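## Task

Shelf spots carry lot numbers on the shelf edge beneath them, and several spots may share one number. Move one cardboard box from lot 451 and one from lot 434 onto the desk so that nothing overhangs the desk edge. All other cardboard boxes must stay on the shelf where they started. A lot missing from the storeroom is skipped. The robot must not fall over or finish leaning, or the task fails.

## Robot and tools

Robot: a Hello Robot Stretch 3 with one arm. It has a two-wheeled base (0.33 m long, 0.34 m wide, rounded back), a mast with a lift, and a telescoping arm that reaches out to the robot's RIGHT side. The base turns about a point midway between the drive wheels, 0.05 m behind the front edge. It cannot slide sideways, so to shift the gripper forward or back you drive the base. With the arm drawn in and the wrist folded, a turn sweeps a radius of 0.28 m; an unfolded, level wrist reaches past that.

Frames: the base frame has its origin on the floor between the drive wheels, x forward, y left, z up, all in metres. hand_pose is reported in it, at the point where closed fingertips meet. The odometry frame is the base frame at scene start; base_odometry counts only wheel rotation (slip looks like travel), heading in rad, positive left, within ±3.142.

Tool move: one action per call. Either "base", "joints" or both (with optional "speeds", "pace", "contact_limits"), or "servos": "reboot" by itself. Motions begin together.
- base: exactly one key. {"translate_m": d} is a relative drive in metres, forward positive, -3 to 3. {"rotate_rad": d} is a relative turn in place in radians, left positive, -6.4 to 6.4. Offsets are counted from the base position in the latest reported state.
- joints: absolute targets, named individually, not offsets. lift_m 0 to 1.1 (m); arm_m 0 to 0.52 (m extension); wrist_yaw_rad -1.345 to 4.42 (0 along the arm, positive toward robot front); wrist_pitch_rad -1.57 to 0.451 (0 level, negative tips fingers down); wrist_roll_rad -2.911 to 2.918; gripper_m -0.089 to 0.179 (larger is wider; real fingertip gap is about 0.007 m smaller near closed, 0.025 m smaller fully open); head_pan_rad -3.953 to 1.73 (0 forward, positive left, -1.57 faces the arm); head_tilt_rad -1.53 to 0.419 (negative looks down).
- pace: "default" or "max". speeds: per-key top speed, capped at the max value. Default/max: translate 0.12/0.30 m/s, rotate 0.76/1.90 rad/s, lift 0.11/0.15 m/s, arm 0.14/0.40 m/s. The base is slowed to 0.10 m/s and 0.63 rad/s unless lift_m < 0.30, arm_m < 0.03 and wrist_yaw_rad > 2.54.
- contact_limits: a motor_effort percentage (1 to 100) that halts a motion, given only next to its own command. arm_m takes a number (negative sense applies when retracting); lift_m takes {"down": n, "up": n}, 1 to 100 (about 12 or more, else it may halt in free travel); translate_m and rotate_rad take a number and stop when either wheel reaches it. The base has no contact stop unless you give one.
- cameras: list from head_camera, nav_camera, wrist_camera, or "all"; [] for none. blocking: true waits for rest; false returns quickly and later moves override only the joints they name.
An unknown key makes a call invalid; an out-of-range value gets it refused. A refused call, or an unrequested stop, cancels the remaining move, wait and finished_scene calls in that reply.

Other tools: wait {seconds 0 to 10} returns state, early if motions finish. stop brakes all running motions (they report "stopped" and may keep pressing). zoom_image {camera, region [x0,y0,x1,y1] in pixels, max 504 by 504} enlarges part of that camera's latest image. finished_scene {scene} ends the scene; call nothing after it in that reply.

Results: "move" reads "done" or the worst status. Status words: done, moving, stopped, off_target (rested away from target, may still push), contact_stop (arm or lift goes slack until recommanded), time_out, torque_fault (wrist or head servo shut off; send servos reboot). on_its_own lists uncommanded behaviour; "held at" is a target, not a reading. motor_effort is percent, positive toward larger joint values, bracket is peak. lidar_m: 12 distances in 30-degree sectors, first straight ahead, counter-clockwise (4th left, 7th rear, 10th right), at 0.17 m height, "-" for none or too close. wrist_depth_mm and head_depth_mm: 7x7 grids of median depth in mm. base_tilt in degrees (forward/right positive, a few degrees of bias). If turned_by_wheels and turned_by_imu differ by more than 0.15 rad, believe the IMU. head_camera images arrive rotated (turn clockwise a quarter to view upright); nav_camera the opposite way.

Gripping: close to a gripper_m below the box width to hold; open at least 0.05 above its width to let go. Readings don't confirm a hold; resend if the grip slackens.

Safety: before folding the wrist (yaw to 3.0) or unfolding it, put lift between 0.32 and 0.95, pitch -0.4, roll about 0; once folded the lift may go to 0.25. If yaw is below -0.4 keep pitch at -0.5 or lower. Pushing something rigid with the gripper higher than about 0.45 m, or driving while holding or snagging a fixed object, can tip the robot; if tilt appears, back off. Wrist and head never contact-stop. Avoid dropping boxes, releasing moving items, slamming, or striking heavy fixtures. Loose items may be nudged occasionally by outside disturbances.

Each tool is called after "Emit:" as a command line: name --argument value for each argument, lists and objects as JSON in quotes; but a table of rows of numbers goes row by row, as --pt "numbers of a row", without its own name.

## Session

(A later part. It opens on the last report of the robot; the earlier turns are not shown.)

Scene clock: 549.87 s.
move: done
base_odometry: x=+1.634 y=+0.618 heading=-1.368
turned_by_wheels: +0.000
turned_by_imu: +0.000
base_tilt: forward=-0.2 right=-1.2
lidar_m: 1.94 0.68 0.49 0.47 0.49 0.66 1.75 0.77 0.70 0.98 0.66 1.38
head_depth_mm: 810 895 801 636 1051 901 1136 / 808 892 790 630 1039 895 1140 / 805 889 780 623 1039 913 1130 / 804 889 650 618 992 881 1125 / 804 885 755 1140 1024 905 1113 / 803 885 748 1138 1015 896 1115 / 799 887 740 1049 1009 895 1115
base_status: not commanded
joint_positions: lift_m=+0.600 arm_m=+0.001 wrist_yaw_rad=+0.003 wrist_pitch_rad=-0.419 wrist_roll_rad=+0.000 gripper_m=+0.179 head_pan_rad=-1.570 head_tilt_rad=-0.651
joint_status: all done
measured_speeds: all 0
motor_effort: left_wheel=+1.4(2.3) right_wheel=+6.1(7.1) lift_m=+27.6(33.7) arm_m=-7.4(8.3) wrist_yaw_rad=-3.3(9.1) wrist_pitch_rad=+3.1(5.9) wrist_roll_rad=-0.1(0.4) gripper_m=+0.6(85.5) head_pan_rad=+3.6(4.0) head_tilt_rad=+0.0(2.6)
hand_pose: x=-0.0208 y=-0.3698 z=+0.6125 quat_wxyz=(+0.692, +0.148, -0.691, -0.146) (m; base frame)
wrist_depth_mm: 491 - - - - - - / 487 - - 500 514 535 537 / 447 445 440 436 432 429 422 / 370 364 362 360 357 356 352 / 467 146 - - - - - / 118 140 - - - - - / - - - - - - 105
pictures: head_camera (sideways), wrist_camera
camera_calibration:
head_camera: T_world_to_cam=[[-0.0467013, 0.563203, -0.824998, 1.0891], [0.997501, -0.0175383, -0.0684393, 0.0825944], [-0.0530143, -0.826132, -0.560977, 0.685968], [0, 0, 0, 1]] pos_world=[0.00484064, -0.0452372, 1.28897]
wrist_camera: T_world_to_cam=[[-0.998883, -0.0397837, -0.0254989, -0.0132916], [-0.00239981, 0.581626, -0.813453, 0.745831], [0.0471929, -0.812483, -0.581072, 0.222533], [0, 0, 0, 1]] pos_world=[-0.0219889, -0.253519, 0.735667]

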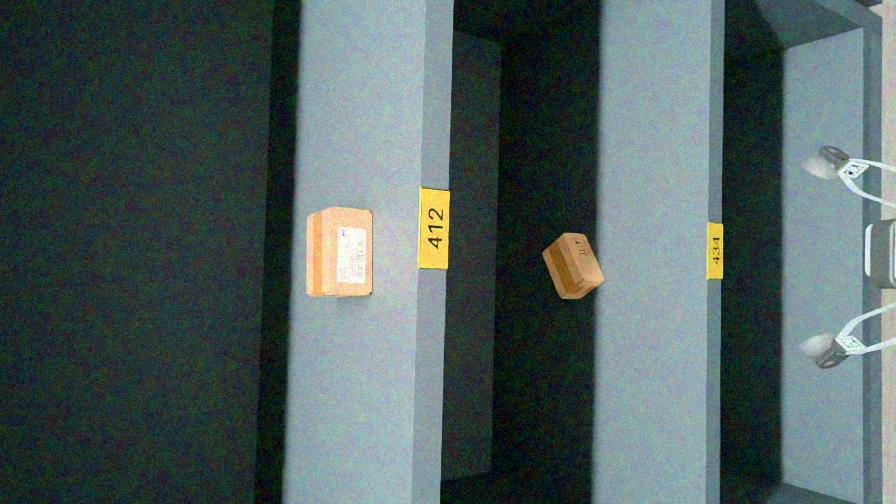

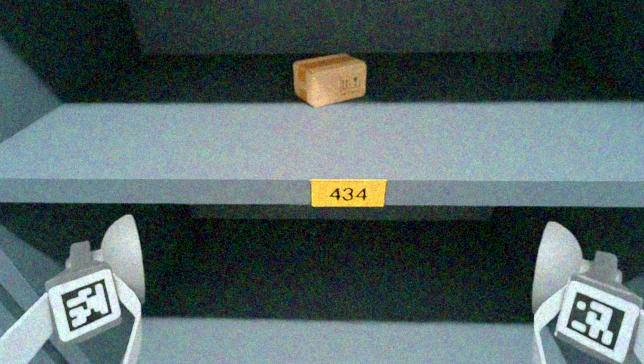

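Emit:
move --base '{"translate_m": -0.107}' --joints '{"wrist_yaw_rad": 0.5, "wrist_pitch_rad": -0.3, "arm_m": 0.15}' --pace "max" --cameras '["wrist_camera"]'

Scene clock: 597.33 s.
move: done
base_odometry: x=+1.612 y=+0.722 heading=-1.368
turned_by_wheels: +0.000
turned_by_imu: +0.000
base_tilt: forward=-0.4 right=-1.2
lidar_m: 1.94 0.68 0.49 0.47 0.49 0.66 1.75 1.39 0.64 0.99 0.72 0.77
head_depth_mm: 811 881 804 637 899 877 1037 / 808 896 795 632 1048 893 482 / 808 893 784 626 1041 892 465 / 805 888 771 1142 1031 890 493 / 804 891 723 1139 987 858 1094 / 803 890 709 1137 1020 874 1109 / 799 887 743 1133 1010 891 1112
base_status: done
joint_positions: lift_m=+0.600 arm_m=+0.150 wrist_yaw_rad=+0.497 wrist_pitch_rad=-0.321 wrist_roll_rad=+0.000 gripper_m=+0.179 head_pan_rad=-1.570 head_tilt_rad=-0.650
joint_status: all done
measured_speeds: all 0
motor_effort: left_wheel=-2.7(11.4) right_wheel=-8.8(10.7) lift_m=+30.7(31.1) arm_m=+12.5(14.4) wrist_yaw_rad=+1.7(5.7) wrist_pitch_rad=+3.4(5.5) wrist_roll_rad=-0.2(0.3) gripper_m=+1.1(1.1) head_pan_rad=+3.1(4.0) head_tilt_rad=+2.8(3.9)
hand_pose: x=+0.0909 y=-0.5021 z=+0.6351 quat_wxyz=(+0.705, +0.281, -0.648, +0.062) (m; base frame)
wrist_depth_mm: 379 457 - - - - - / 388 470 - - - - - / 406 482 534 525 402 518 - / 428 428 425 422 381 394 413 / - 344 337 333 334 333 329 / - 139 299 278 278 277 274 / 791 - 747 256 237 229 105
pictures: wrist_camera
camera_calibration:
wrist_camera: T_world_to_cam=[[-0.859363, -0.510905, -0.0217256, -0.157974], [-0.238738, 0.438413, -0.866486, 0.824654], [0.452217, -0.739439, -0.498729, 0.0705091], [0, 0, 0, 1]] pos_world=[0.0292342, -0.390112, 0.746284]

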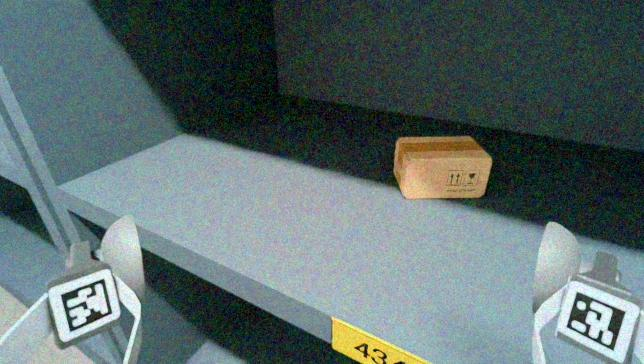

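Emit:
zoom_image --camera "wrist_camera" --region '[385, 125, 505, 215]'

Scaled by 4.200.

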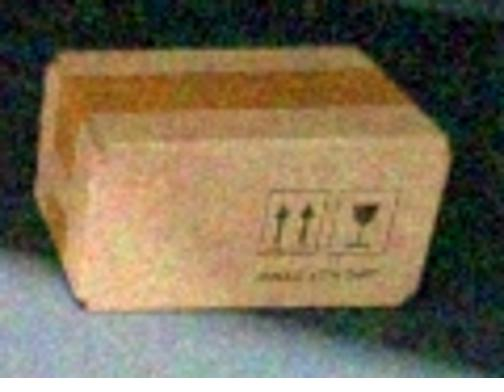

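Emit:
move --joints '{"lift_m": 0.53, "arm_m": 0.3}' --cameras '["wrist_camera"]'

Emit:
move --joints '{"arm_m": 0.411}' --contact_limits '{"arm_m": 32}' --cameras '["wrist_camera"]'

Scene clock: 619.87 s.
move: done
base_odometry: x=+1.612 y=+0.722 heading=-1.368
turned_by_wheels: +0.000
turned_by_imu: +0.000
base_tilt: forward=-0.5 right=-1.2
lidar_m: 1.94 0.68 0.49 0.47 0.49 0.65 1.74 1.39 0.64 0.99 0.72 0.77
head_depth_mm: 810 885 805 638 901 875 1037 / 807 895 795 633 1049 896 1115 / 806 894 784 624 1043 643 1101 / 803 889 775 1140 1030 663 1128 / 805 886 723 1137 987 855 1122 / 805 888 709 1133 1017 895 1114 / 801 885 742 1134 1012 896 1111
base_status: not commanded
joint_positions: lift_m=+0.530 arm_m=+0.300 wrist_yaw_rad=+0.497 wrist_pitch_rad=-0.320 wrist_roll_rad=+0.000 gripper_m=+0.179 head_pan_rad=-1.570 head_tilt_rad=-0.650
joint_status: all done
measured_speeds: all 0
motor_effort: left_wheel=-2.6(3.1) right_wheel=-8.6(9.4) lift_m=+24.5(27.9) arm_m=+13.4(14.8) wrist_yaw_rad=+1.4(3.3) wrist_pitch_rad=+3.3(3.4) wrist_roll_rad=+0.0(0.3) gripper_m=+0.6(1.0) head_pan_rad=+2.5(3.5) head_tilt_rad=+1.9(3.1)
hand_pose: x=+0.0909 y=-0.6521 z=+0.5652 quat_wxyz=(+0.705, +0.281, -0.648, +0.062) (m; base frame)
wrist_depth_mm: 380 456 - - - - - / 395 468 526 482 - - - / 381 389 383 383 243 370 345 / 287 284 283 268 226 277 275 / 236 217 226 224 222 221 220 / 123 176 187 186 185 184 182 / 152 155 158 163 158 153 107
pictures: wrist_camera
camera_calibration:
wrist_camera: T_world_to_cam=[[-0.85937, -0.510892, -0.0217331, -0.236118], [-0.238558, 0.438146, -0.866671, 0.829737], [0.452297, -0.739606, -0.498407, -0.0756277], [0, 0, 0, 1]] pos_world=[0.029234, -0.540112, 0.676284]

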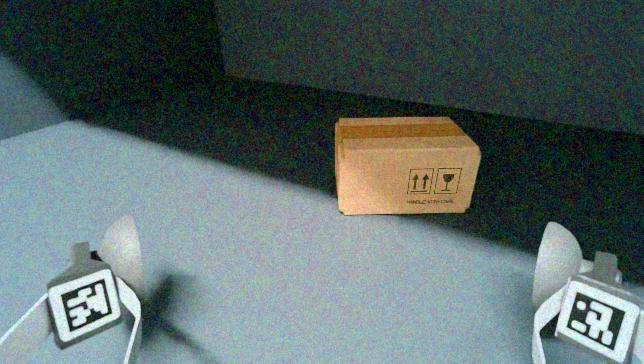

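Scene clock: 621.93 s.
move: done
base_odometry: x=+1.612 y=+0.722 heading=-1.368
turned_by_wheels: +0.000
turned_by_imu: +0.000
base_tilt: forward=-0.2 right=-1.3
lidar_m: 1.94 0.68 0.49 0.47 0.49 0.66 1.74 1.40 0.64 0.99 0.72 0.77
head_depth_mm: 812 884 802 640 903 875 1036 / 809 899 794 633 1049 896 1113 / 804 894 778 625 1006 646 1107 / 803 891 773 1138 824 884 1129 / 803 890 721 1139 973 882 1121 / 799 889 708 1133 1018 901 1117 / 804 886 741 1130 1007 891 1114
base_status: not commanded
joint_positions: lift_m=+0.530 arm_m=+0.411 wrist_yaw_rad=+0.497 wrist_pitch_rad=-0.320 wrist_roll_rad=+0.000 gripper_m=+0.179 head_pan_rad=-1.570 head_tilt_rad=-0.650
joint_status: all done
measured_speeds: all 0
motor_effort: left_wheel=-2.5(3.0) right_wheel=-8.4(9.5) lift_m=+26.0(26.2) arm_m=+13.1(14.8) wrist_yaw_rad=+3.0(3.2) wrist_pitch_rad=+3.2(3.4) wrist_roll_rad=+0.1(0.3) gripper_m=+0.6(1.0) head_pan_rad=+2.2(3.3) head_tilt_rad=+2.3(2.8)
contact_limits: arm_m 32 (drawing in: default 31, maximum 55; extending or still: default 40, maximum 69)
hand_pose: x=+0.0909 y=-0.7631 z=+0.5652 quat_wxyz=(+0.705, +0.281, -0.648, +0.062) (m; base frame)
wrist_depth_mm: 381 447 - - - - - / 395 472 - - - - - / 383 389 383 357 349 - - / 288 286 285 181 279 278 273 / 236 216 145 139 204 221 220 / 123 175 145 142 147 183 182 / 151 155 155 153 156 153 107
pictures: wrist_camera
camera_calibration:
wrist_camera: T_world_to_cam=[[-0.85937, -0.510892, -0.0217331, -0.292827], [-0.238558, 0.438146, -0.866671, 0.878371], [0.452297, -0.739606, -0.498407, -0.157724], [0, 0, 0, 1]] pos_world=[0.029234, -0.651112, 0.676284]

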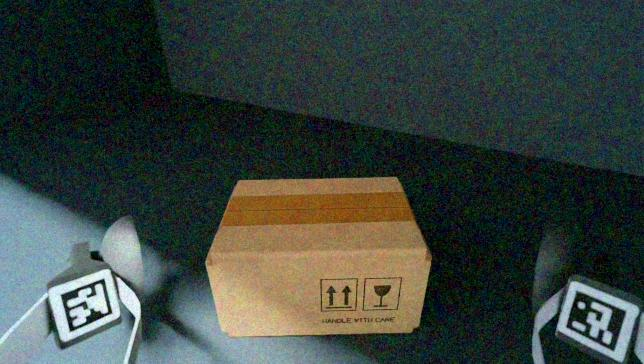

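Emit:
move --joints '{"gripper_m": 0.085}' --cameras '[]'

Emit:
move --joints '{"gripper_m": 0.06}' --cameras '["wrist_camera"]'

Scene clock: 630.40 s.
move: done
base_odometry: x=+1.612 y=+0.722 heading=-1.368
turned_by_wheels: +0.000
turned_by_imu: +0.000
base_tilt: forward=-0.5 right=-1.2
lidar_m: 1.93 0.68 0.49 0.47 0.49 0.66 1.74 1.39 0.64 0.99 0.73 0.77
head_depth_mm: 809 887 805 639 900 877 1042 / 809 896 793 631 1050 896 1111 / 808 894 783 626 1010 645 1099 / 803 891 772 1143 829 884 1127 / 805 891 721 1134 972 882 1119 / 803 887 709 1134 1016 899 1116 / 803 888 744 1132 1008 892 1115
base_status: not commanded
joint_positions: lift_m=+0.530 arm_m=+0.411 wrist_yaw_rad=+0.499 wrist_pitch_rad=-0.320 wrist_roll_rad=+0.000 gripper_m=+0.085 head_pan_rad=-1.570 head_tilt_rad=-0.650
joint_status: all done
measured_speeds: all 0
motor_effort: left_wheel=-2.5(3.0) right_wheel=-7.8(9.5) lift_m=+29.2(29.8) arm_m=+13.1(13.9) wrist_yaw_rad=+0.3(3.0) wrist_pitch_rad=+3.2(3.4) wrist_roll_rad=-0.2(0.3) gripper_m=-4.4(82.3) head_pan_rad=+1.7(2.5) head_tilt_rad=+1.7(2.2)
contact_limits: arm_m 32 (drawing in: default 31, maximum 55; extending or still: default 40, maximum 69)
hand_pose: x=+0.0913 y=-0.7629 z=+0.5652 quat_wxyz=(+0.705, +0.282, -0.648, +0.063) (m; base frame)
wrist_depth_mm: 383 446 - - - - - / 392 470 - - - - - / 384 386 381 353 352 - - / 289 285 284 182 278 278 263 / 227 227 145 139 145 220 220 / 188 181 139 145 143 178 183 / 165 124 153 154 156 148 161
pictures: none
No camera images: "cameras" was empty.

Scene clock: 631.17 s.
move: done
base_odometry: x=+1.612 y=+0.722 heading=-1.368
turned_by_wheels: +0.000
turned_by_imu: +0.000
base_tilt: forward=-0.3 right=-1.3
lidar_m: 1.93 0.68 0.49 0.47 0.49 0.66 1.74 1.39 0.64 0.99 0.73 0.77
head_depth_mm: 807 883 801 639 902 876 1039 / 809 892 795 631 1042 895 1115 / 807 894 784 625 1007 646 1102 / 807 891 773 1140 830 882 1132 / 803 887 719 1138 967 881 1128 / 802 887 708 1138 1014 902 1116 / 800 887 743 1134 1006 897 1108
base_status: not commanded
joint_positions: lift_m=+0.530 arm_m=+0.411 wrist_yaw_rad=+0.499 wrist_pitch_rad=-0.320 wrist_roll_rad=+0.000 gripper_m=+0.061 head_pan_rad=-1.570 head_tilt_rad=-0.650
joint_status: all done
measured_speeds: all 0
motor_effort: left_wheel=-2.3(3.0) right_wheel=-9.3(9.6) lift_m=+29.7(30.6) arm_m=+13.1(14.1) wrist_yaw_rad=+0.2(1.2) wrist_pitch_rad=+3.2(3.3) wrist_roll_rad=-0.1(0.4) gripper_m=-12.0(83.6) head_pan_rad=+2.1(2.3) head_tilt_rad=+0.7(2.1)
contact_limits: arm_m 32 (drawing in: default 31, maximum 55; extending or still: default 40, maximum 69)
hand_pose: x=+0.0913 y=-0.7630 z=+0.5653 quat_wxyz=(+0.705, +0.282, -0.648, +0.063) (m; base frame)
wrist_depth_mm: 379 446 - - - - - / 394 470 - - - - - / 385 384 386 358 351 - - / 289 285 283 181 279 277 263 / 228 227 145 139 144 221 220 / 188 187 140 144 142 183 183 / 165 150 154 154 157 149 161
pictures: wrist_camera
camera_calibration:
wrist_camera: T_world_to_cam=[[-0.858422, -0.512485, -0.0217101, -0.29377], [-0.239168, 0.437336, -0.866912, 0.878091], [0.453774, -0.738983, -0.497989, -0.157565], [0, 0, 0, 1]] pos_world=[0.0293319, -0.651011, 0.676383]

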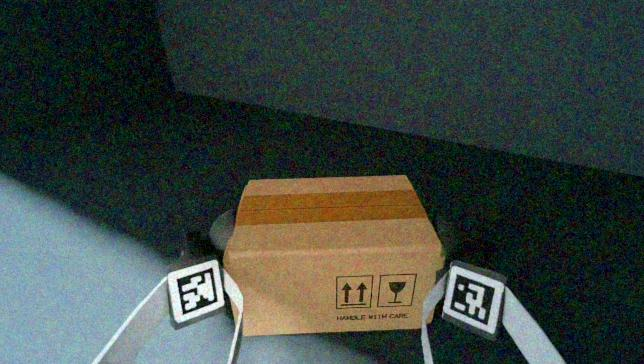

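Emit:
move --joints '{"lift_m": 0.62}' --cameras '[]'

Emit:
move --joints '{"arm_m": 0.0}' --speeds '{"arm_m": 0.27}' --cameras '["wrist_camera"]'

Emit:
move --joints '{"wrist_yaw_rad": 2.6, "wrist_pitch_rad": -0.35, "lift_m": 0.52}' --cameras '[]'

Emit:
move --joints '{"lift_m": 0.29, "head_tilt_rad": -0.5}' --base '{"translate_m": -1.6}' --pace "max" --cameras '["wrist_camera"]'

Scene clock: 650.87 s.
move: done
base_odometry: x=+1.612 y=+0.722 heading=-1.368
turned_by_wheels: +0.000
turned_by_imu: +0.000
base_tilt: forward=-0.2 right=-1.3
lidar_m: 1.93 0.68 0.49 0.47 0.48 0.66 1.74 1.39 0.64 0.99 0.72 0.77
head_depth_mm: 812 885 803 639 902 875 1036 / 806 896 792 631 1049 857 437 / 805 894 787 625 675 861 1129 / 804 891 773 1137 713 910 1128 / 801 887 721 1135 931 882 1127 / 804 889 705 1131 1014 900 1122 / 802 887 740 1133 1012 894 1111
base_status: not commanded
joint_positions: lift_m=+0.620 arm_m=+0.411 wrist_yaw_rad=+0.499 wrist_pitch_rad=-0.323 wrist_roll_rad=+0.000 gripper_m=+0.061 head_pan_rad=-1.570 head_tilt_rad=-0.650
joint_status: all done
measured_speeds: all 0
motor_effort: left_wheel=-2.5(2.9) right_wheel=-9.2(9.2) lift_m=+31.0(34.9) arm_m=+11.8(12.6) wrist_yaw_rad=+0.0(1.6) wrist_pitch_rad=+3.8(3.9) wrist_roll_rad=+0.0(0.3) gripper_m=-11.0(11.8) head_pan_rad=+1.5(2.0) head_tilt_rad=+1.0(1.8)
contact_limits: arm_m 32 (drawing in: default 31, maximum 55; extending or still: default 40, maximum 69)
hand_pose: x=+0.0911 y=-0.7627 z=+0.6545 quat_wxyz=(+0.705, +0.283, -0.648, +0.062) (m; base frame)
wrist_depth_mm: 381 450 - - - - - / 393 468 - - - - - / 405 482 - - - - - / 417 465 462 175 174 - - / 370 367 150 139 144 345 - / 308 303 138 144 143 291 298 / 269 246 246 244 244 243 255
pictures: none
No camera images: "cameras" was empty.

Scene clock: 654.57 s.
move: done
base_odometry: x=+1.612 y=+0.722 heading=-1.368
turned_by_wheels: +0.000
turned_by_imu: +0.000
base_tilt: forward=-0.4 right=-1.3
lidar_m: 1.94 0.68 0.49 0.47 0.49 0.66 1.74 1.40 0.64 0.99 0.72 0.77
head_depth_mm: 812 878 806 642 903 877 1037 / 807 896 794 633 1043 897 1140 / 807 892 785 625 1042 913 1127 / 804 892 774 1140 1032 911 1132 / 803 890 723 1138 1024 879 616 / 800 889 708 1135 1022 899 589 / 800 886 743 1134 1008 895 1111
base_status: not commanded
joint_positions: lift_m=+0.620 arm_m=+0.001 wrist_yaw_rad=+0.499 wrist_pitch_rad=-0.323 wrist_roll_rad=+0.000 gripper_m=+0.061 head_pan_rad=-1.570 head_tilt_rad=-0.650
joint_status: all done
measured_speeds: all 0
motor_effort: left_wheel=-2.5(3.2) right_wheel=-9.6(9.6) lift_m=+23.9(32.0) arm_m=-12.7(14.8) wrist_yaw_rad=+0.4(1.9) wrist_pitch_rad=+3.9(4.0) wrist_roll_rad=-0.1(0.3) gripper_m=-10.8(11.6) head_pan_rad=+0.7(1.8) head_tilt_rad=+0.0(1.5)
hand_pose: x=+0.0911 y=-0.3522 z=+0.6545 quat_wxyz=(+0.705, +0.283, -0.648, +0.062) (m; base frame)
wrist_depth_mm: - 473 - - - - - / - 493 - - - - - / - 557 - - - 538 529 / - - 495 186 459 455 448 / - - 146 139 144 363 359 / - - 138 144 143 323 308 / 894 835 762 155 157 118 -
pictures: wrist_camera
camera_calibration:
wrist_camera: T_world_to_cam=[[-0.858454, -0.512425, -0.0218638, -0.081282], [-0.240588, 0.439967, -0.865186, 0.775665], [0.452962, -0.737462, -0.500975, 0.192963], [0, 0, 0, 1]] pos_world=[0.0294338, -0.240615, 0.765986]

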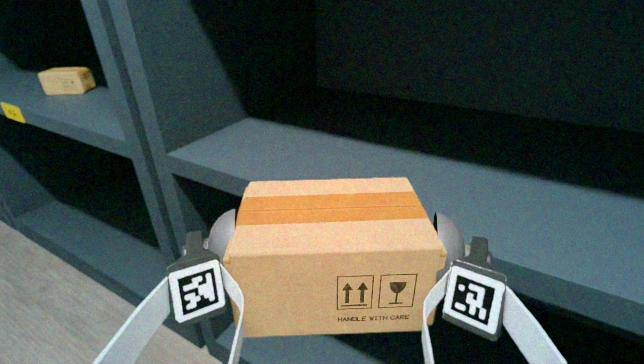

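Scene clock: 656.63 s.
move: done
base_odometry: x=+1.612 y=+0.722 heading=-1.368
turned_by_wheels: +0.000
turned_by_imu: +0.000
base_tilt: forward=-0.3 right=-1.1
lidar_m: 1.94 0.68 0.49 0.47 0.48 0.66 1.74 1.39 0.64 0.99 0.72 0.77
head_depth_mm: 808 884 805 640 900 878 1035 / 808 895 795 632 1047 896 1138 / 807 891 787 625 1038 911 1132 / 805 897 775 1139 1031 914 1131 / 802 888 721 1134 1029 878 1118 / 803 889 709 1136 1018 898 1123 / 804 885 743 1133 1004 894 1111
base_status: not commanded
joint_positions: lift_m=+0.520 arm_m=+0.001 wrist_yaw_rad=+2.597 wrist_pitch_rad=-0.372 wrist_roll_rad=+0.000 gripper_m=+0.061 head_pan_rad=-1.570 head_tilt_rad=-0.650
joint_status: all done
measured_speeds: all 0
motor_effort: left_wheel=-2.4(3.0) right_wheel=-8.8(9.5) lift_m=+26.6(26.6) arm_m=-10.4(12.7) wrist_yaw_rad=+2.9(4.8) wrist_pitch_rad=+3.6(5.5) wrist_roll_rad=+0.2(0.3) gripper_m=-10.8(11.5) head_pan_rad=+0.8(1.6) head_tilt_rad=-0.5(1.1)
hand_pose: x=+0.0979 y=+0.0511 z=+0.5430 quat_wxyz=(+0.313, +0.704, -0.061, +0.634) (m; base frame)
wrist_depth_mm: 397 439 492 536 - - - / 418 464 510 - - - - / 443 489 538 - - - - / 468 521 - 175 174 - - / 505 532 145 139 144 983 962 / 525 - 137 144 143 811 801 / 198 - 673 677 662 671 705
pictures: none
No camera images: "cameras" was empty.

Scene clock: 664.40 s.
move: done
base_odometry: x=+1.289 y=+2.289 heading=-1.367
turned_by_wheels: +0.000
turned_by_imu: -0.001
base_tilt: forward=-0.2 right=-1.3
lidar_m: 1.84 0.64 0.46 0.44 0.46 0.62 0.75 0.78 1.06 2.75 0.62 1.27
head_depth_mm: 2043 2012 1971 1948 1892 1639 1324 / 2716 2863 2783 2657 2102 1625 1315 / 2748 2965 3234 2986 2071 1609 1315 / 2742 3006 3214 2945 2069 1599 1305 / 2743 2990 3235 2906 2056 1590 1299 / 2738 2950 3166 2880 1939 1486 1262 / 805 814 827 842 858 879 902
base_status: done
joint_positions: lift_m=+0.290 arm_m=+0.001 wrist_yaw_rad=+2.597 wrist_pitch_rad=-0.373 wrist_roll_rad=+0.000 gripper_m=+0.061 head_pan_rad=-1.570 head_tilt_rad=-0.499
joint_status: all done
measured_speeds: all 0
motor_effort: left_wheel=+1.3(14.6) right_wheel=-8.5(14.5) lift_m=+30.0(32.3) arm_m=-3.0(10.7) wrist_yaw_rad=+1.2(3.7) wrist_pitch_rad=+3.9(4.0) wrist_roll_rad=-0.1(0.4) gripper_m=-11.2(11.7) head_pan_rad=-0.4(1.2) head_tilt_rad=-1.1(7.5)
hand_pose: x=+0.0977 y=+0.0510 z=+0.3128 quat_wxyz=(+0.314, +0.704, -0.060, +0.634) (m; base frame)
wrist_depth_mm: 374 414 465 523 - - - / 396 439 499 535 - - - / 420 471 517 - - 897 990 / 447 500 526 176 707 773 755 / 481 521 145 139 145 628 624 / 500 525 138 144 143 525 529 / 202 279 287 438 438 436 460
pictures: wrist_camera
camera_calibration:
wrist_camera: T_world_to_cam=[[0.874322, -0.484766, -0.0237453, -0.0466339], [-0.281077, -0.465851, -0.839035, 0.346269], [0.395674, 0.74026, -0.54356, 0.259779], [0, 0, 0, 1]] pos_world=[0.0353133, -0.0536014, 0.43063]

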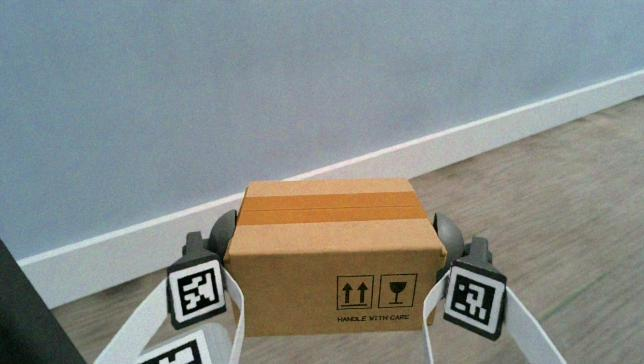

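Emit:
move --base '{"rotate_rad": 1.605}' --pace "max" --cameras '[]'

Emit:
move --base '{"translate_m": -2.72}' --pace "max" --cameras '["head_camera"]'

Scene clock: 673.07 s.
move: done
base_odometry: x=+1.289 y=+2.289 heading=+0.237
turned_by_wheels: +1.605
turned_by_imu: +1.573
base_tilt: forward=-0.4 right=-1.1
lidar_m: 0.44 0.46 0.63 0.75 0.78 1.07 1.05 0.62 1.27 1.75 0.63 0.46
head_depth_mm: 1714 1880 2032 1836 1497 1501 1325 / 2545 2679 2567 2290 2089 1627 1313 / 3326 3574 3868 2952 2112 1613 1306 / 3309 3532 3928 2928 2069 1592 1310 / 3249 3479 3799 2947 2056 1588 1301 / 1945 1994 2060 2130 1944 1583 1295 / 1285 1312 1332 1366 1383 1410 1259
base_status: done
joint_positions: lift_m=+0.290 arm_m=+0.001 wrist_yaw_rad=+2.597 wrist_pitch_rad=-0.373 wrist_roll_rad=+0.000 gripper_m=+0.061 head_pan_rad=-1.570 head_tilt_rad=-0.499
joint_status: not commanded
measured_speeds: all 0
motor_effort: left_wheel=-6.4(14.3) right_wheel=+7.0(15.5) lift_m=+29.2(30.1) arm_m=-8.8(8.8) wrist_yaw_rad=+2.0(2.8) wrist_pitch_rad=+3.9(4.0) wrist_roll_rad=-0.1(0.3) gripper_m=-10.8(11.5) head_pan_rad=-0.5(1.2) head_tilt_rad=-4.2(4.4)
hand_pose: x=+0.0977 y=+0.0510 z=+0.3128 quat_wxyz=(+0.314, +0.704, -0.060, +0.634) (m; base frame)
wrist_depth_mm: 607 - - - 509 416 336 / 640 - - 883 520 434 351 / - - - 913 542 450 361 / - 755 789 184 183 479 375 / 646 646 145 139 144 485 388 / 546 548 138 144 143 458 408 / 201 280 286 437 439 434 409
pictures: none
No camera images: "cameras" was empty.

Scene clock: 683.63 s.
move: done
base_odometry: x=-1.355 y=+1.650 heading=+0.237
turned_by_wheels: +0.000
turned_by_imu: -0.002
base_tilt: forward=-0.4 right=-1.2
lidar_m: 1.70 1.06 0.77 0.74 0.77 0.63 0.61 0.63 0.69 0.68 2.40 1.74
head_depth_mm: 1710 1667 1644 1378 959 785 1318 / 2421 2369 2183 1368 948 782 1295 / 3332 3509 3643 1345 942 773 1014 / 3187 3550 3573 1338 935 771 1305 / 3268 3522 3719 1327 922 764 1302 / 3021 3460 3609 2894 1813 760 1295 / 3323 3545 3826 2864 1998 1571 1285
base_status: done
joint_positions: lift_m=+0.290 arm_m=+0.001 wrist_yaw_rad=+2.597 wrist_pitch_rad=-0.373 wrist_roll_rad=+0.000 gripper_m=+0.061 head_pan_rad=-1.570 head_tilt_rad=-0.500
joint_status: not commanded
measured_speeds: all 0
motor_effort: left_wheel=-3.5(16.8) right_wheel=-6.1(11.6) lift_m=+27.1(29.6) arm_m=-10.3(13.3) wrist_yaw_rad=+1.5(3.8) wrist_pitch_rad=+3.8(4.1) wrist_roll_rad=+0.0(0.4) gripper_m=-10.9(11.8) head_pan_rad=-1.5(2.1) head_tilt_rad=-4.4(5.5)
hand_pose: x=+0.0977 y=+0.0510 z=+0.3128 quat_wxyz=(+0.314, +0.704, -0.060, +0.634) (m; base frame)
wrist_depth_mm: 605 - - - - - - / 622 - - - - - - / - - - 950 - - 970 / - 762 783 184 765 774 758 / 657 644 145 139 144 620 622 / 542 535 138 144 143 528 525 / 201 281 287 438 442 438 462
pictures: head_camera (sideways)
camera_calibration:
head_camera: T_world_to_cam=[[-0.0466586, 0.432314, -0.900515, 1.18757], [0.997514, -0.0275008, -0.0648868, 0.0779885], [-0.0528164, -0.901304, -0.429956, 0.515479], [0, 0, 0, 1]] pos_world=[0.00484134, -0.0466525, 1.29612]

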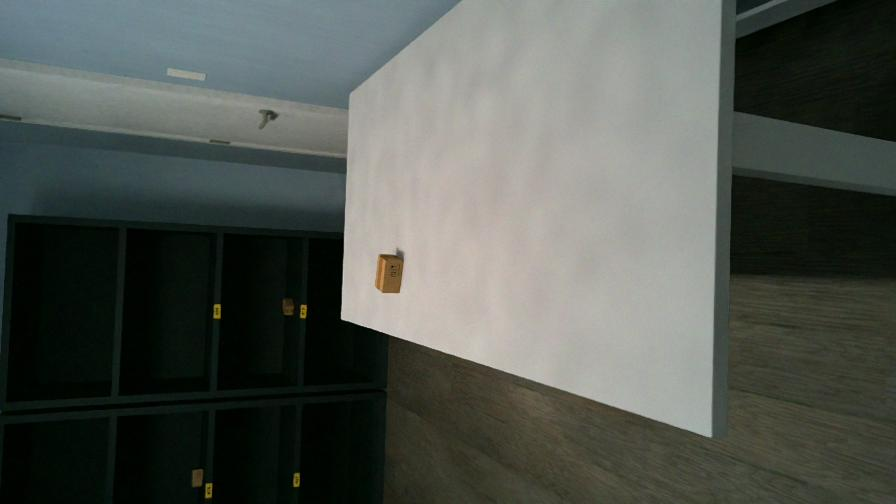

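Emit:
move --joints '{"lift_m": 0.82}' --pace "max" --blocking false --cameras '[]'

Emit:
move --joints '{"wrist_yaw_rad": 0, "wrist_pitch_rad": -0.3, "head_tilt_rad": -0.7}' --cameras '[]'

Emit:
move --joints '{"arm_m": 0.35}' --speeds '{"arm_m": 0.3}' --cameras '["wrist_camera", "head_camera"]'

Scene clock: 702.70 s.
move: moving
base_odometry: x=-1.355 y=+1.650 heading=+0.237
turned_by_wheels: +0.000
turned_by_imu: +0.000
base_tilt: forward=-0.3 right=-1.2
lidar_m: 1.70 1.06 0.77 0.74 0.77 0.63 0.61 0.63 0.69 0.68 2.39 1.74
head_depth_mm: 1702 1677 1633 1385 960 785 1328 / 2431 2370 2169 1370 952 783 1284 / 3322 3568 3770 1353 938 775 1012 / 3165 3534 3628 1328 933 770 1307 / 3252 3567 3762 1320 925 765 1298 / 3032 3413 3669 2886 1813 761 1297 / 3327 3485 3819 2861 2026 1575 1293
base_status: not commanded
joint_positions: lift_m=+0.328 arm_m=+0.001 wrist_yaw_rad=+2.597 wrist_pitch_rad=-0.374 wrist_roll_rad=+0.000 gripper_m=+0.061 head_pan_rad=-1.570 head_tilt_rad=-0.500
joint_status: lift_m moving
measured_speeds: translate_m=+0.000 rotate_rad=+0.000 lift_m=+0.145 arm_m=+0.000 wrist_yaw_rad=+0.000 wrist_pitch_rad=+0.000 wrist_roll_rad=+0.000 head_pan_rad=+0.000 head_tilt_rad=+0.000
motor_effort: left_wheel=-3.5(4.3) right_wheel=-6.2(6.7) lift_m=+30.2(34.3) arm_m=-9.7(9.9) wrist_yaw_rad=+1.4(2.8) wrist_pitch_rad=+4.0(4.1) wrist_roll_rad=-0.1(0.2) gripper_m=-11.2(11.4) head_pan_rad=-2.3(3.0) head_tilt_rad=-4.3(5.0)
hand_pose: x=+0.0977 y=+0.0510 z=+0.3505 quat_wxyz=(+0.314, +0.704, -0.060, +0.634) (m; base frame)
wrist_depth_mm: 597 - - - - - - / 622 - - - - - - / - - - 981 - - - / - 784 802 185 833 824 811 / 695 698 145 139 144 679 662 / 586 578 137 144 143 567 565 / 201 475 319 470 471 464 488
pictures: none
No camera images: "cameras" was empty.

Scene clock: 706.53 s.
move: done
base_odometry: x=-1.355 y=+1.650 heading=+0.237
turned_by_wheels: +0.000
turned_by_imu: +0.000
base_tilt: forward=-0.3 right=-1.2
lidar_m: 1.71 1.06 0.77 0.74 0.77 0.63 0.61 0.63 0.69 0.68 2.41 1.75
head_depth_mm: 1706 1666 1341 967 834 1382 - / 2461 2171 1328 960 827 1386 - / 3326 3385 1314 950 772 1028 - / 3234 3275 1297 939 546 333 341 / 3329 3547 1283 934 780 1371 1162 / 3041 3432 2789 1915 1508 1357 1160 / 3334 3488 2791 2051 1634 1348 1155
base_status: not commanded
joint_positions: lift_m=+0.820 arm_m=+0.001 wrist_yaw_rad=+0.003 wrist_pitch_rad=-0.329 wrist_roll_rad=+0.000 gripper_m=+0.061 head_pan_rad=-1.570 head_tilt_rad=-0.700
joint_status: all done
measured_speeds: all 0
motor_effort: left_wheel=-4.1(4.3) right_wheel=-6.2(7.0) lift_m=+28.3(34.1) arm_m=-8.0(9.9) wrist_yaw_rad=-2.5(7.2) wrist_pitch_rad=+4.9(7.3) wrist_roll_rad=+0.1(0.4) gripper_m=-10.7(11.6) head_pan_rad=-2.2(3.0) head_tilt_rad=+2.8(6.6)
hand_pose: x=-0.0208 y=-0.3803 z=+0.8532 quat_wxyz=(+0.698, +0.117, -0.697, -0.115) (m; base frame)
wrist_depth_mm: - - - - - - - / - - - - - - - / - - - - - - - / - - 186 175 174 - - / - - 146 139 144 - - / - - 138 144 143 - - / - - - - 696 124 -
pictures: none
No camera images: "cameras" was empty.

Scene clock: 709.97 s.
move: done
base_odometry: x=-1.355 y=+1.650 heading=+0.237
turned_by_wheels: +0.000
turned_by_imu: +0.000
base_tilt: forward=-0.2 right=-1.2
lidar_m: 1.71 1.06 0.77 0.74 0.77 0.63 0.61 0.63 0.69 0.68 2.40 1.74
head_depth_mm: 1710 1675 1340 970 360 297 - / 2441 2178 1330 433 353 1280 1184 / 3276 3367 1307 515 820 1199 1176 / 3219 3237 1295 547 818 1368 1172 / 3343 3506 1285 938 811 1369 1165 / 3071 3476 2811 1918 1510 1362 1159 / 3315 3582 2791 2057 1642 1349 1156
base_status: not commanded
joint_positions: lift_m=+0.820 arm_m=+0.350 wrist_yaw_rad=+0.003 wrist_pitch_rad=-0.329 wrist_roll_rad=+0.000 gripper_m=+0.061 head_pan_rad=-1.570 head_tilt_rad=-0.700
joint_status: all done
measured_speeds: all 0
motor_effort: left_wheel=-3.7(4.3) right_wheel=-5.7(7.2) lift_m=+27.4(28.4) arm_m=+12.2(15.3) wrist_yaw_rad=-3.8(4.3) wrist_pitch_rad=+4.9(4.9) wrist_roll_rad=+0.1(0.3) gripper_m=-11.3(11.7) head_pan_rad=-2.7(3.3) head_tilt_rad=+2.0(3.7)
hand_pose: x=-0.0208 y=-0.7297 z=+0.8532 quat_wxyz=(+0.698, +0.117, -0.697, -0.115) (m; base frame)
wrist_depth_mm: - - - - - - - / - - - - - - - / - - - - - - - / - - 186 175 174 - - / - - 145 139 143 - - / - 310 138 144 143 - - / - - 129 156 157 118 -
pictures: head_camera (sideways), wrist_camera
camera_calibration:
head_camera: T_world_to_cam=[[-0.0468809, 0.602426, -0.796797, 1.05225], [0.997498, -0.0140177, -0.0692877, 0.0836961], [-0.0529099, -0.798052, -0.600262, 0.737038], [0, 0, 0, 1]] pos_world=[0.00484039, -0.0445367, 1.28665]
wrist_camera: T_world_to_cam=[[-0.998879, -0.0419025, -0.0220416, -0.0259407], [-0.00220207, 0.506155, -0.86244, 1.13761], [0.0472948, -0.861424, -0.50568, -0.029969], [0, 0, 0, 1]] pos_world=[-0.0219892, -0.602709, 0.965391]

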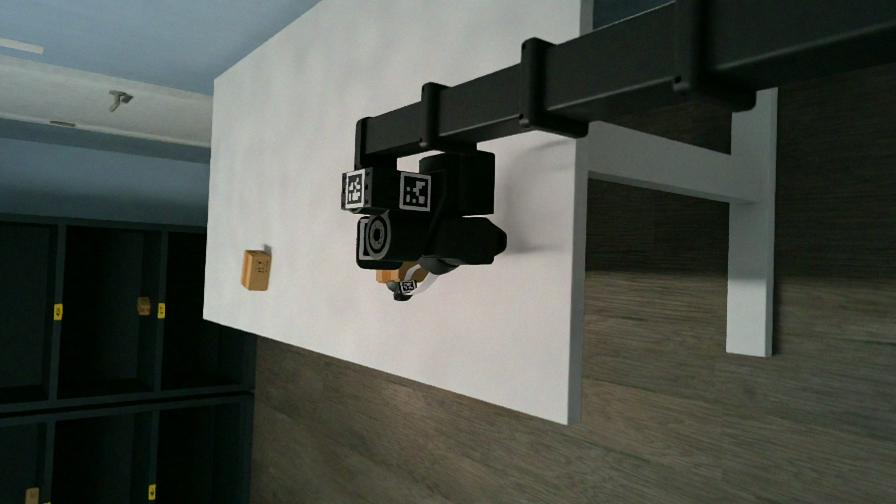

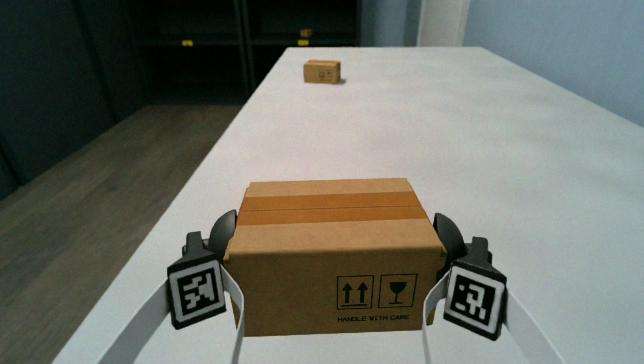

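Emit:
move --joints '{"lift_m": 0.745}' --cameras '[]'

Emit:
move --joints '{"lift_m": 0.711}' --speeds '{"lift_m": 0.03}' --contact_limits '{"lift_m": {"down": 14}}' --cameras '["wrist_camera"]'

Scene clock: 718.70 s.
move: done
base_odometry: x=-1.355 y=+1.650 heading=+0.237
turned_by_wheels: +0.000
turned_by_imu: +0.000
base_tilt: forward=-0.3 right=-1.1
lidar_m: 1.70 1.06 0.77 0.74 0.77 0.63 0.61 0.63 0.69 0.68 2.40 1.74
head_depth_mm: 1717 1672 1351 968 835 1363 301 / 2413 2165 1335 957 446 364 314 / 3312 3402 1323 569 765 1207 1183 / 3181 3269 1296 656 788 1379 1170 / 3279 3535 1278 936 810 1360 1163 / 3088 3470 2788 1929 1511 1352 1163 / 3304 3569 2811 2047 1617 1358 1158
base_status: not commanded
joint_positions: lift_m=+0.745 arm_m=+0.350 wrist_yaw_rad=+0.003 wrist_pitch_rad=-0.329 wrist_roll_rad=+0.000 gripper_m=+0.061 head_pan_rad=-1.570 head_tilt_rad=-0.700
joint_status: all done
measured_speeds: all 0
motor_effort: left_wheel=-4.1(4.3) right_wheel=-6.8(7.3) lift_m=+26.1(29.7) arm_m=+4.2(7.4) wrist_yaw_rad=-4.3(4.6) wrist_pitch_rad=+4.9(4.9) wrist_roll_rad=-0.1(0.4) gripper_m=-11.1(11.6) head_pan_rad=-2.6(3.9) head_tilt_rad=+2.1(2.6)
hand_pose: x=-0.0208 y=-0.7297 z=+0.7782 quat_wxyz=(+0.698, +0.117, -0.697, -0.115) (m; base frame)
wrist_depth_mm: - - - - - - - / - - - - - - - / - - - - - - - / - - - 175 174 - - / - - 145 139 144 - - / - - 137 144 143 - - / - - 129 156 158 118 -
pictures: none
No camera images: "cameras" was empty.

Scene clock: 720.27 s.
move: done
base_odometry: x=-1.355 y=+1.650 heading=+0.237
turned_by_wheels: +0.000
turned_by_imu: +0.000
base_tilt: forward=-0.3 right=-1.2
lidar_m: 1.71 1.06 0.77 0.74 0.77 0.63 0.61 0.63 0.69 0.68 2.40 1.74
head_depth_mm: 1710 1675 1339 969 834 1382 356 / 2435 2184 1330 961 753 392 340 / 3313 3362 1317 951 584 1205 1174 / 3228 3286 1297 858 762 1365 1169 / 3314 3525 1283 939 810 1361 1165 / 3083 3431 2853 1922 1504 1358 1153 / 3348 3479 2803 2062 1637 1356 1154
base_status: not commanded
joint_positions: lift_m=+0.711 arm_m=+0.350 wrist_yaw_rad=+0.003 wrist_pitch_rad=-0.302 wrist_roll_rad=+0.000 gripper_m=+0.061 head_pan_rad=-1.570 head_tilt_rad=-0.700
joint_status: all done
measured_speeds: all 0
motor_effort: left_wheel=-3.3(4.3) right_wheel=-5.8(7.4) lift_m=+21.0(26.7) arm_m=+1.5(5.0) wrist_yaw_rad=-2.3(4.5) wrist_pitch_rad=-0.1(4.9) wrist_roll_rad=+0.1(0.3) gripper_m=-11.2(11.4) head_pan_rad=-3.0(3.6) head_tilt_rad=+1.6(2.7)
contact_limits: lift_m down 14 (down: maximum 72; up: maximum 65)
hand_pose: x=-0.0208 y=-0.7324 z=+0.7505 quat_wxyz=(+0.700, +0.108, -0.699, -0.106) (m; base frame)
wrist_depth_mm: - - - - - - - / - - - - - - - / - - - - - - - / - - - 173 172 - - / - - 144 138 145 - - / - - 137 144 143 - - / - - - 155 - - -
pictures: wrist_camera
camera_calibration:
wrist_camera: T_world_to_cam=[[-0.998874, -0.0425163, -0.0210461, -0.0294997], [-0.00209983, 0.482824, -0.875715, 1.04337], [0.0473937, -0.874685, -0.48237, -0.111538], [0, 0, 0, 1]] pos_world=[-0.0219894, -0.602577, 0.859267]

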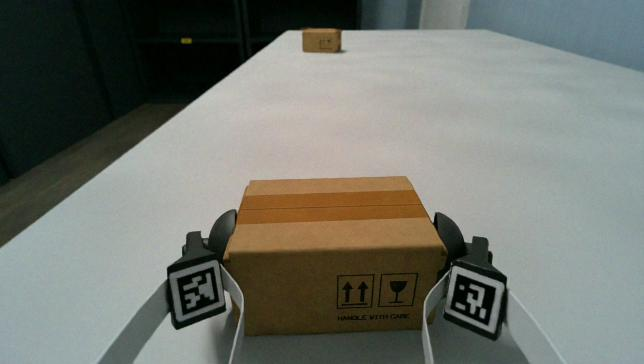

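Emit:
move --joints '{"gripper_m": 0.179}' --cameras '["wrist_camera"]'

Emit:
move --joints '{"lift_m": 0.79}' --cameras '["wrist_camera", "head_camera"]'

Scene clock: 731.37 s.
move: done
base_odometry: x=-1.355 y=+1.650 heading=+0.237
turned_by_wheels: +0.000
turned_by_imu: +0.000
base_tilt: forward=-0.4 right=-1.3
lidar_m: 1.70 1.06 0.77 0.74 0.77 0.63 0.61 0.63 0.69 0.68 2.39 1.74
head_depth_mm: 1709 1661 1345 967 836 1379 356 / 2428 2170 1333 958 754 392 339 / 3343 3432 1313 959 586 1204 1182 / 3228 3265 1301 861 763 1368 1169 / 3316 3466 1286 936 811 1364 1164 / 3127 3418 2812 1928 1512 1363 1161 / 3316 3528 2808 2063 1638 1352 1153
base_status: not commanded
joint_positions: lift_m=+0.711 arm_m=+0.350 wrist_yaw_rad=+0.003 wrist_pitch_rad=-0.313 wrist_roll_rad=+0.000 gripper_m=+0.179 head_pan_rad=-1.570 head_tilt_rad=-0.700
joint_status: all done
measured_speeds: all 0
motor_effort: left_wheel=-3.5(4.1) right_wheel=-5.8(7.2) lift_m=+30.7(31.1) arm_m=-6.0(6.9) wrist_yaw_rad=-1.7(4.1) wrist_pitch_rad=+1.9(2.1) wrist_roll_rad=+0.0(0.3) gripper_m=+0.8(86.3) head_pan_rad=-2.4(3.6) head_tilt_rad=+0.7(1.8)
contact_limits: lift_m down 14 (down: maximum 72; up: maximum 65)
hand_pose: x=-0.0209 y=-0.7313 z=+0.7479 quat_wxyz=(+0.699, +0.111, -0.698, -0.110) (m; base frame)
wrist_depth_mm: - - - - - - - / - - - - - - - / - - - - - - - / - - - 175 174 - - / - 143 136 138 139 - - / - 126 144 145 147 - - / - - - - - - 105
pictures: wrist_camera
camera_calibration:
wrist_camera: T_world_to_cam=[[-0.998898, -0.0417516, -0.0214442, -0.0287229], [-0.00189727, 0.492418, -0.870357, 1.04352], [0.0468983, -0.869357, -0.491954, -0.1007], [0, 0, 0, 1]] pos_world=[-0.0219888, -0.60259, 0.858077]

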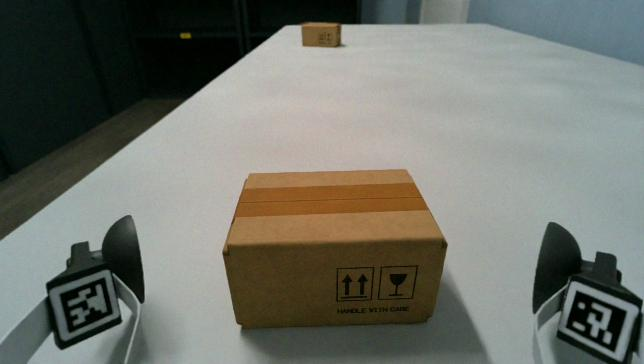

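Scene clock: 732.93 s.
move: done
base_odometry: x=-1.355 y=+1.650 heading=+0.237
turned_by_wheels: +0.000
turned_by_imu: +0.000
base_tilt: forward=-0.4 right=-1.3
lidar_m: 1.70 1.06 0.77 0.74 0.77 0.63 0.61 0.63 0.69 0.68 2.39 1.74
head_depth_mm: 1708 1673 1348 968 810 307 - / 2417 2203 1336 543 374 331 1158 / 3337 3403 1317 527 823 1196 1178 / 3200 3303 1300 563 816 1379 1169 / 3362 3535 1280 902 808 1363 1157 / 3090 3480 2831 1928 1506 1362 1159 / 3253 3584 2810 2057 1629 1349 1157
base_status: not commanded
joint_positions: lift_m=+0.790 arm_m=+0.350 wrist_yaw_rad=+0.003 wrist_pitch_rad=-0.314 wrist_roll_rad=+0.000 gripper_m=+0.179 head_pan_rad=-1.570 head_tilt_rad=-0.700
joint_status: all done
measured_speeds: all 0
motor_effort: left_wheel=-3.8(4.1) right_wheel=-6.6(7.1) lift_m=+31.0(33.1) arm_m=-9.1(9.6) wrist_yaw_rad=-3.2(3.8) wrist_pitch_rad=+2.1(2.2) wrist_roll_rad=-0.2(0.3) gripper_m=+0.9(0.9) head_pan_rad=-3.1(3.6) head_tilt_rad=+1.0(1.8)
hand_pose: x=-0.0209 y=-0.7313 z=+0.8267 quat_wxyz=(+0.699, +0.112, -0.698, -0.110) (m; base frame)
wrist_depth_mm: - - - - - - - / - - - 914 - - - / - - - - - - - / - - - - - - - / - 146 - - - - - / 123 126 - 212 - - - / - - 188 187 181 - 105
pictures: head_camera (sideways), wrist_camera
camera_calibration:
head_camera: T_world_to_cam=[[-0.046761, 0.602433, -0.796798, 1.05225], [0.997493, -0.0142507, -0.0693135, 0.0837192], [-0.0531117, -0.798042, -0.600256, 0.737032], [0, 0, 0, 1]] pos_world=[0.00484018, -0.0445369, 1.28665]
wrist_camera: T_world_to_cam=[[-0.998898, -0.0417354, -0.0214769, -0.0269884], [-0.00189866, 0.49312, -0.869959, 1.11233], [0.0468987, -0.86896, -0.492656, -0.060939], [0, 0, 0, 1]] pos_world=[-0.0219888, -0.602591, 0.937078]

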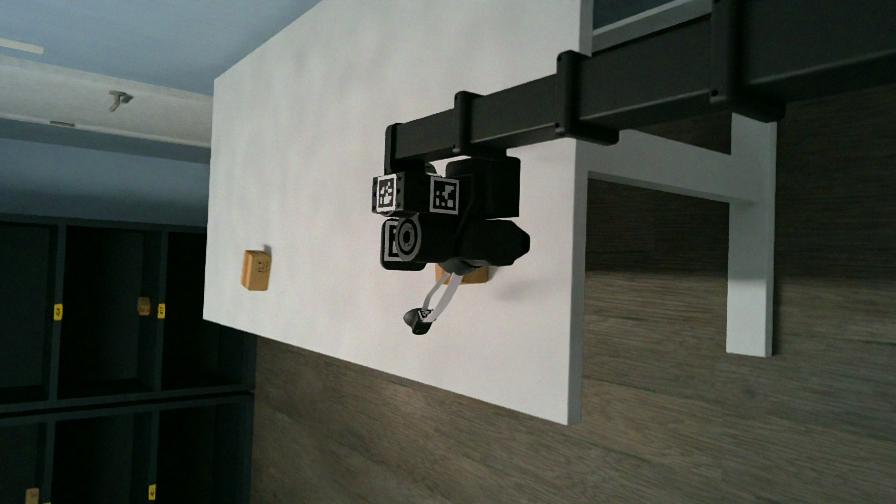

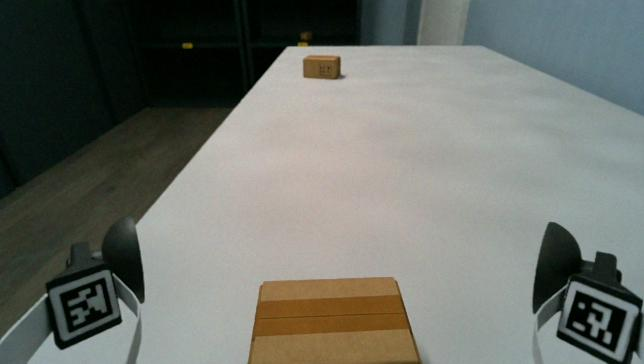

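Emit:
finished_scene --scene 2

The scene is finished: the task was done.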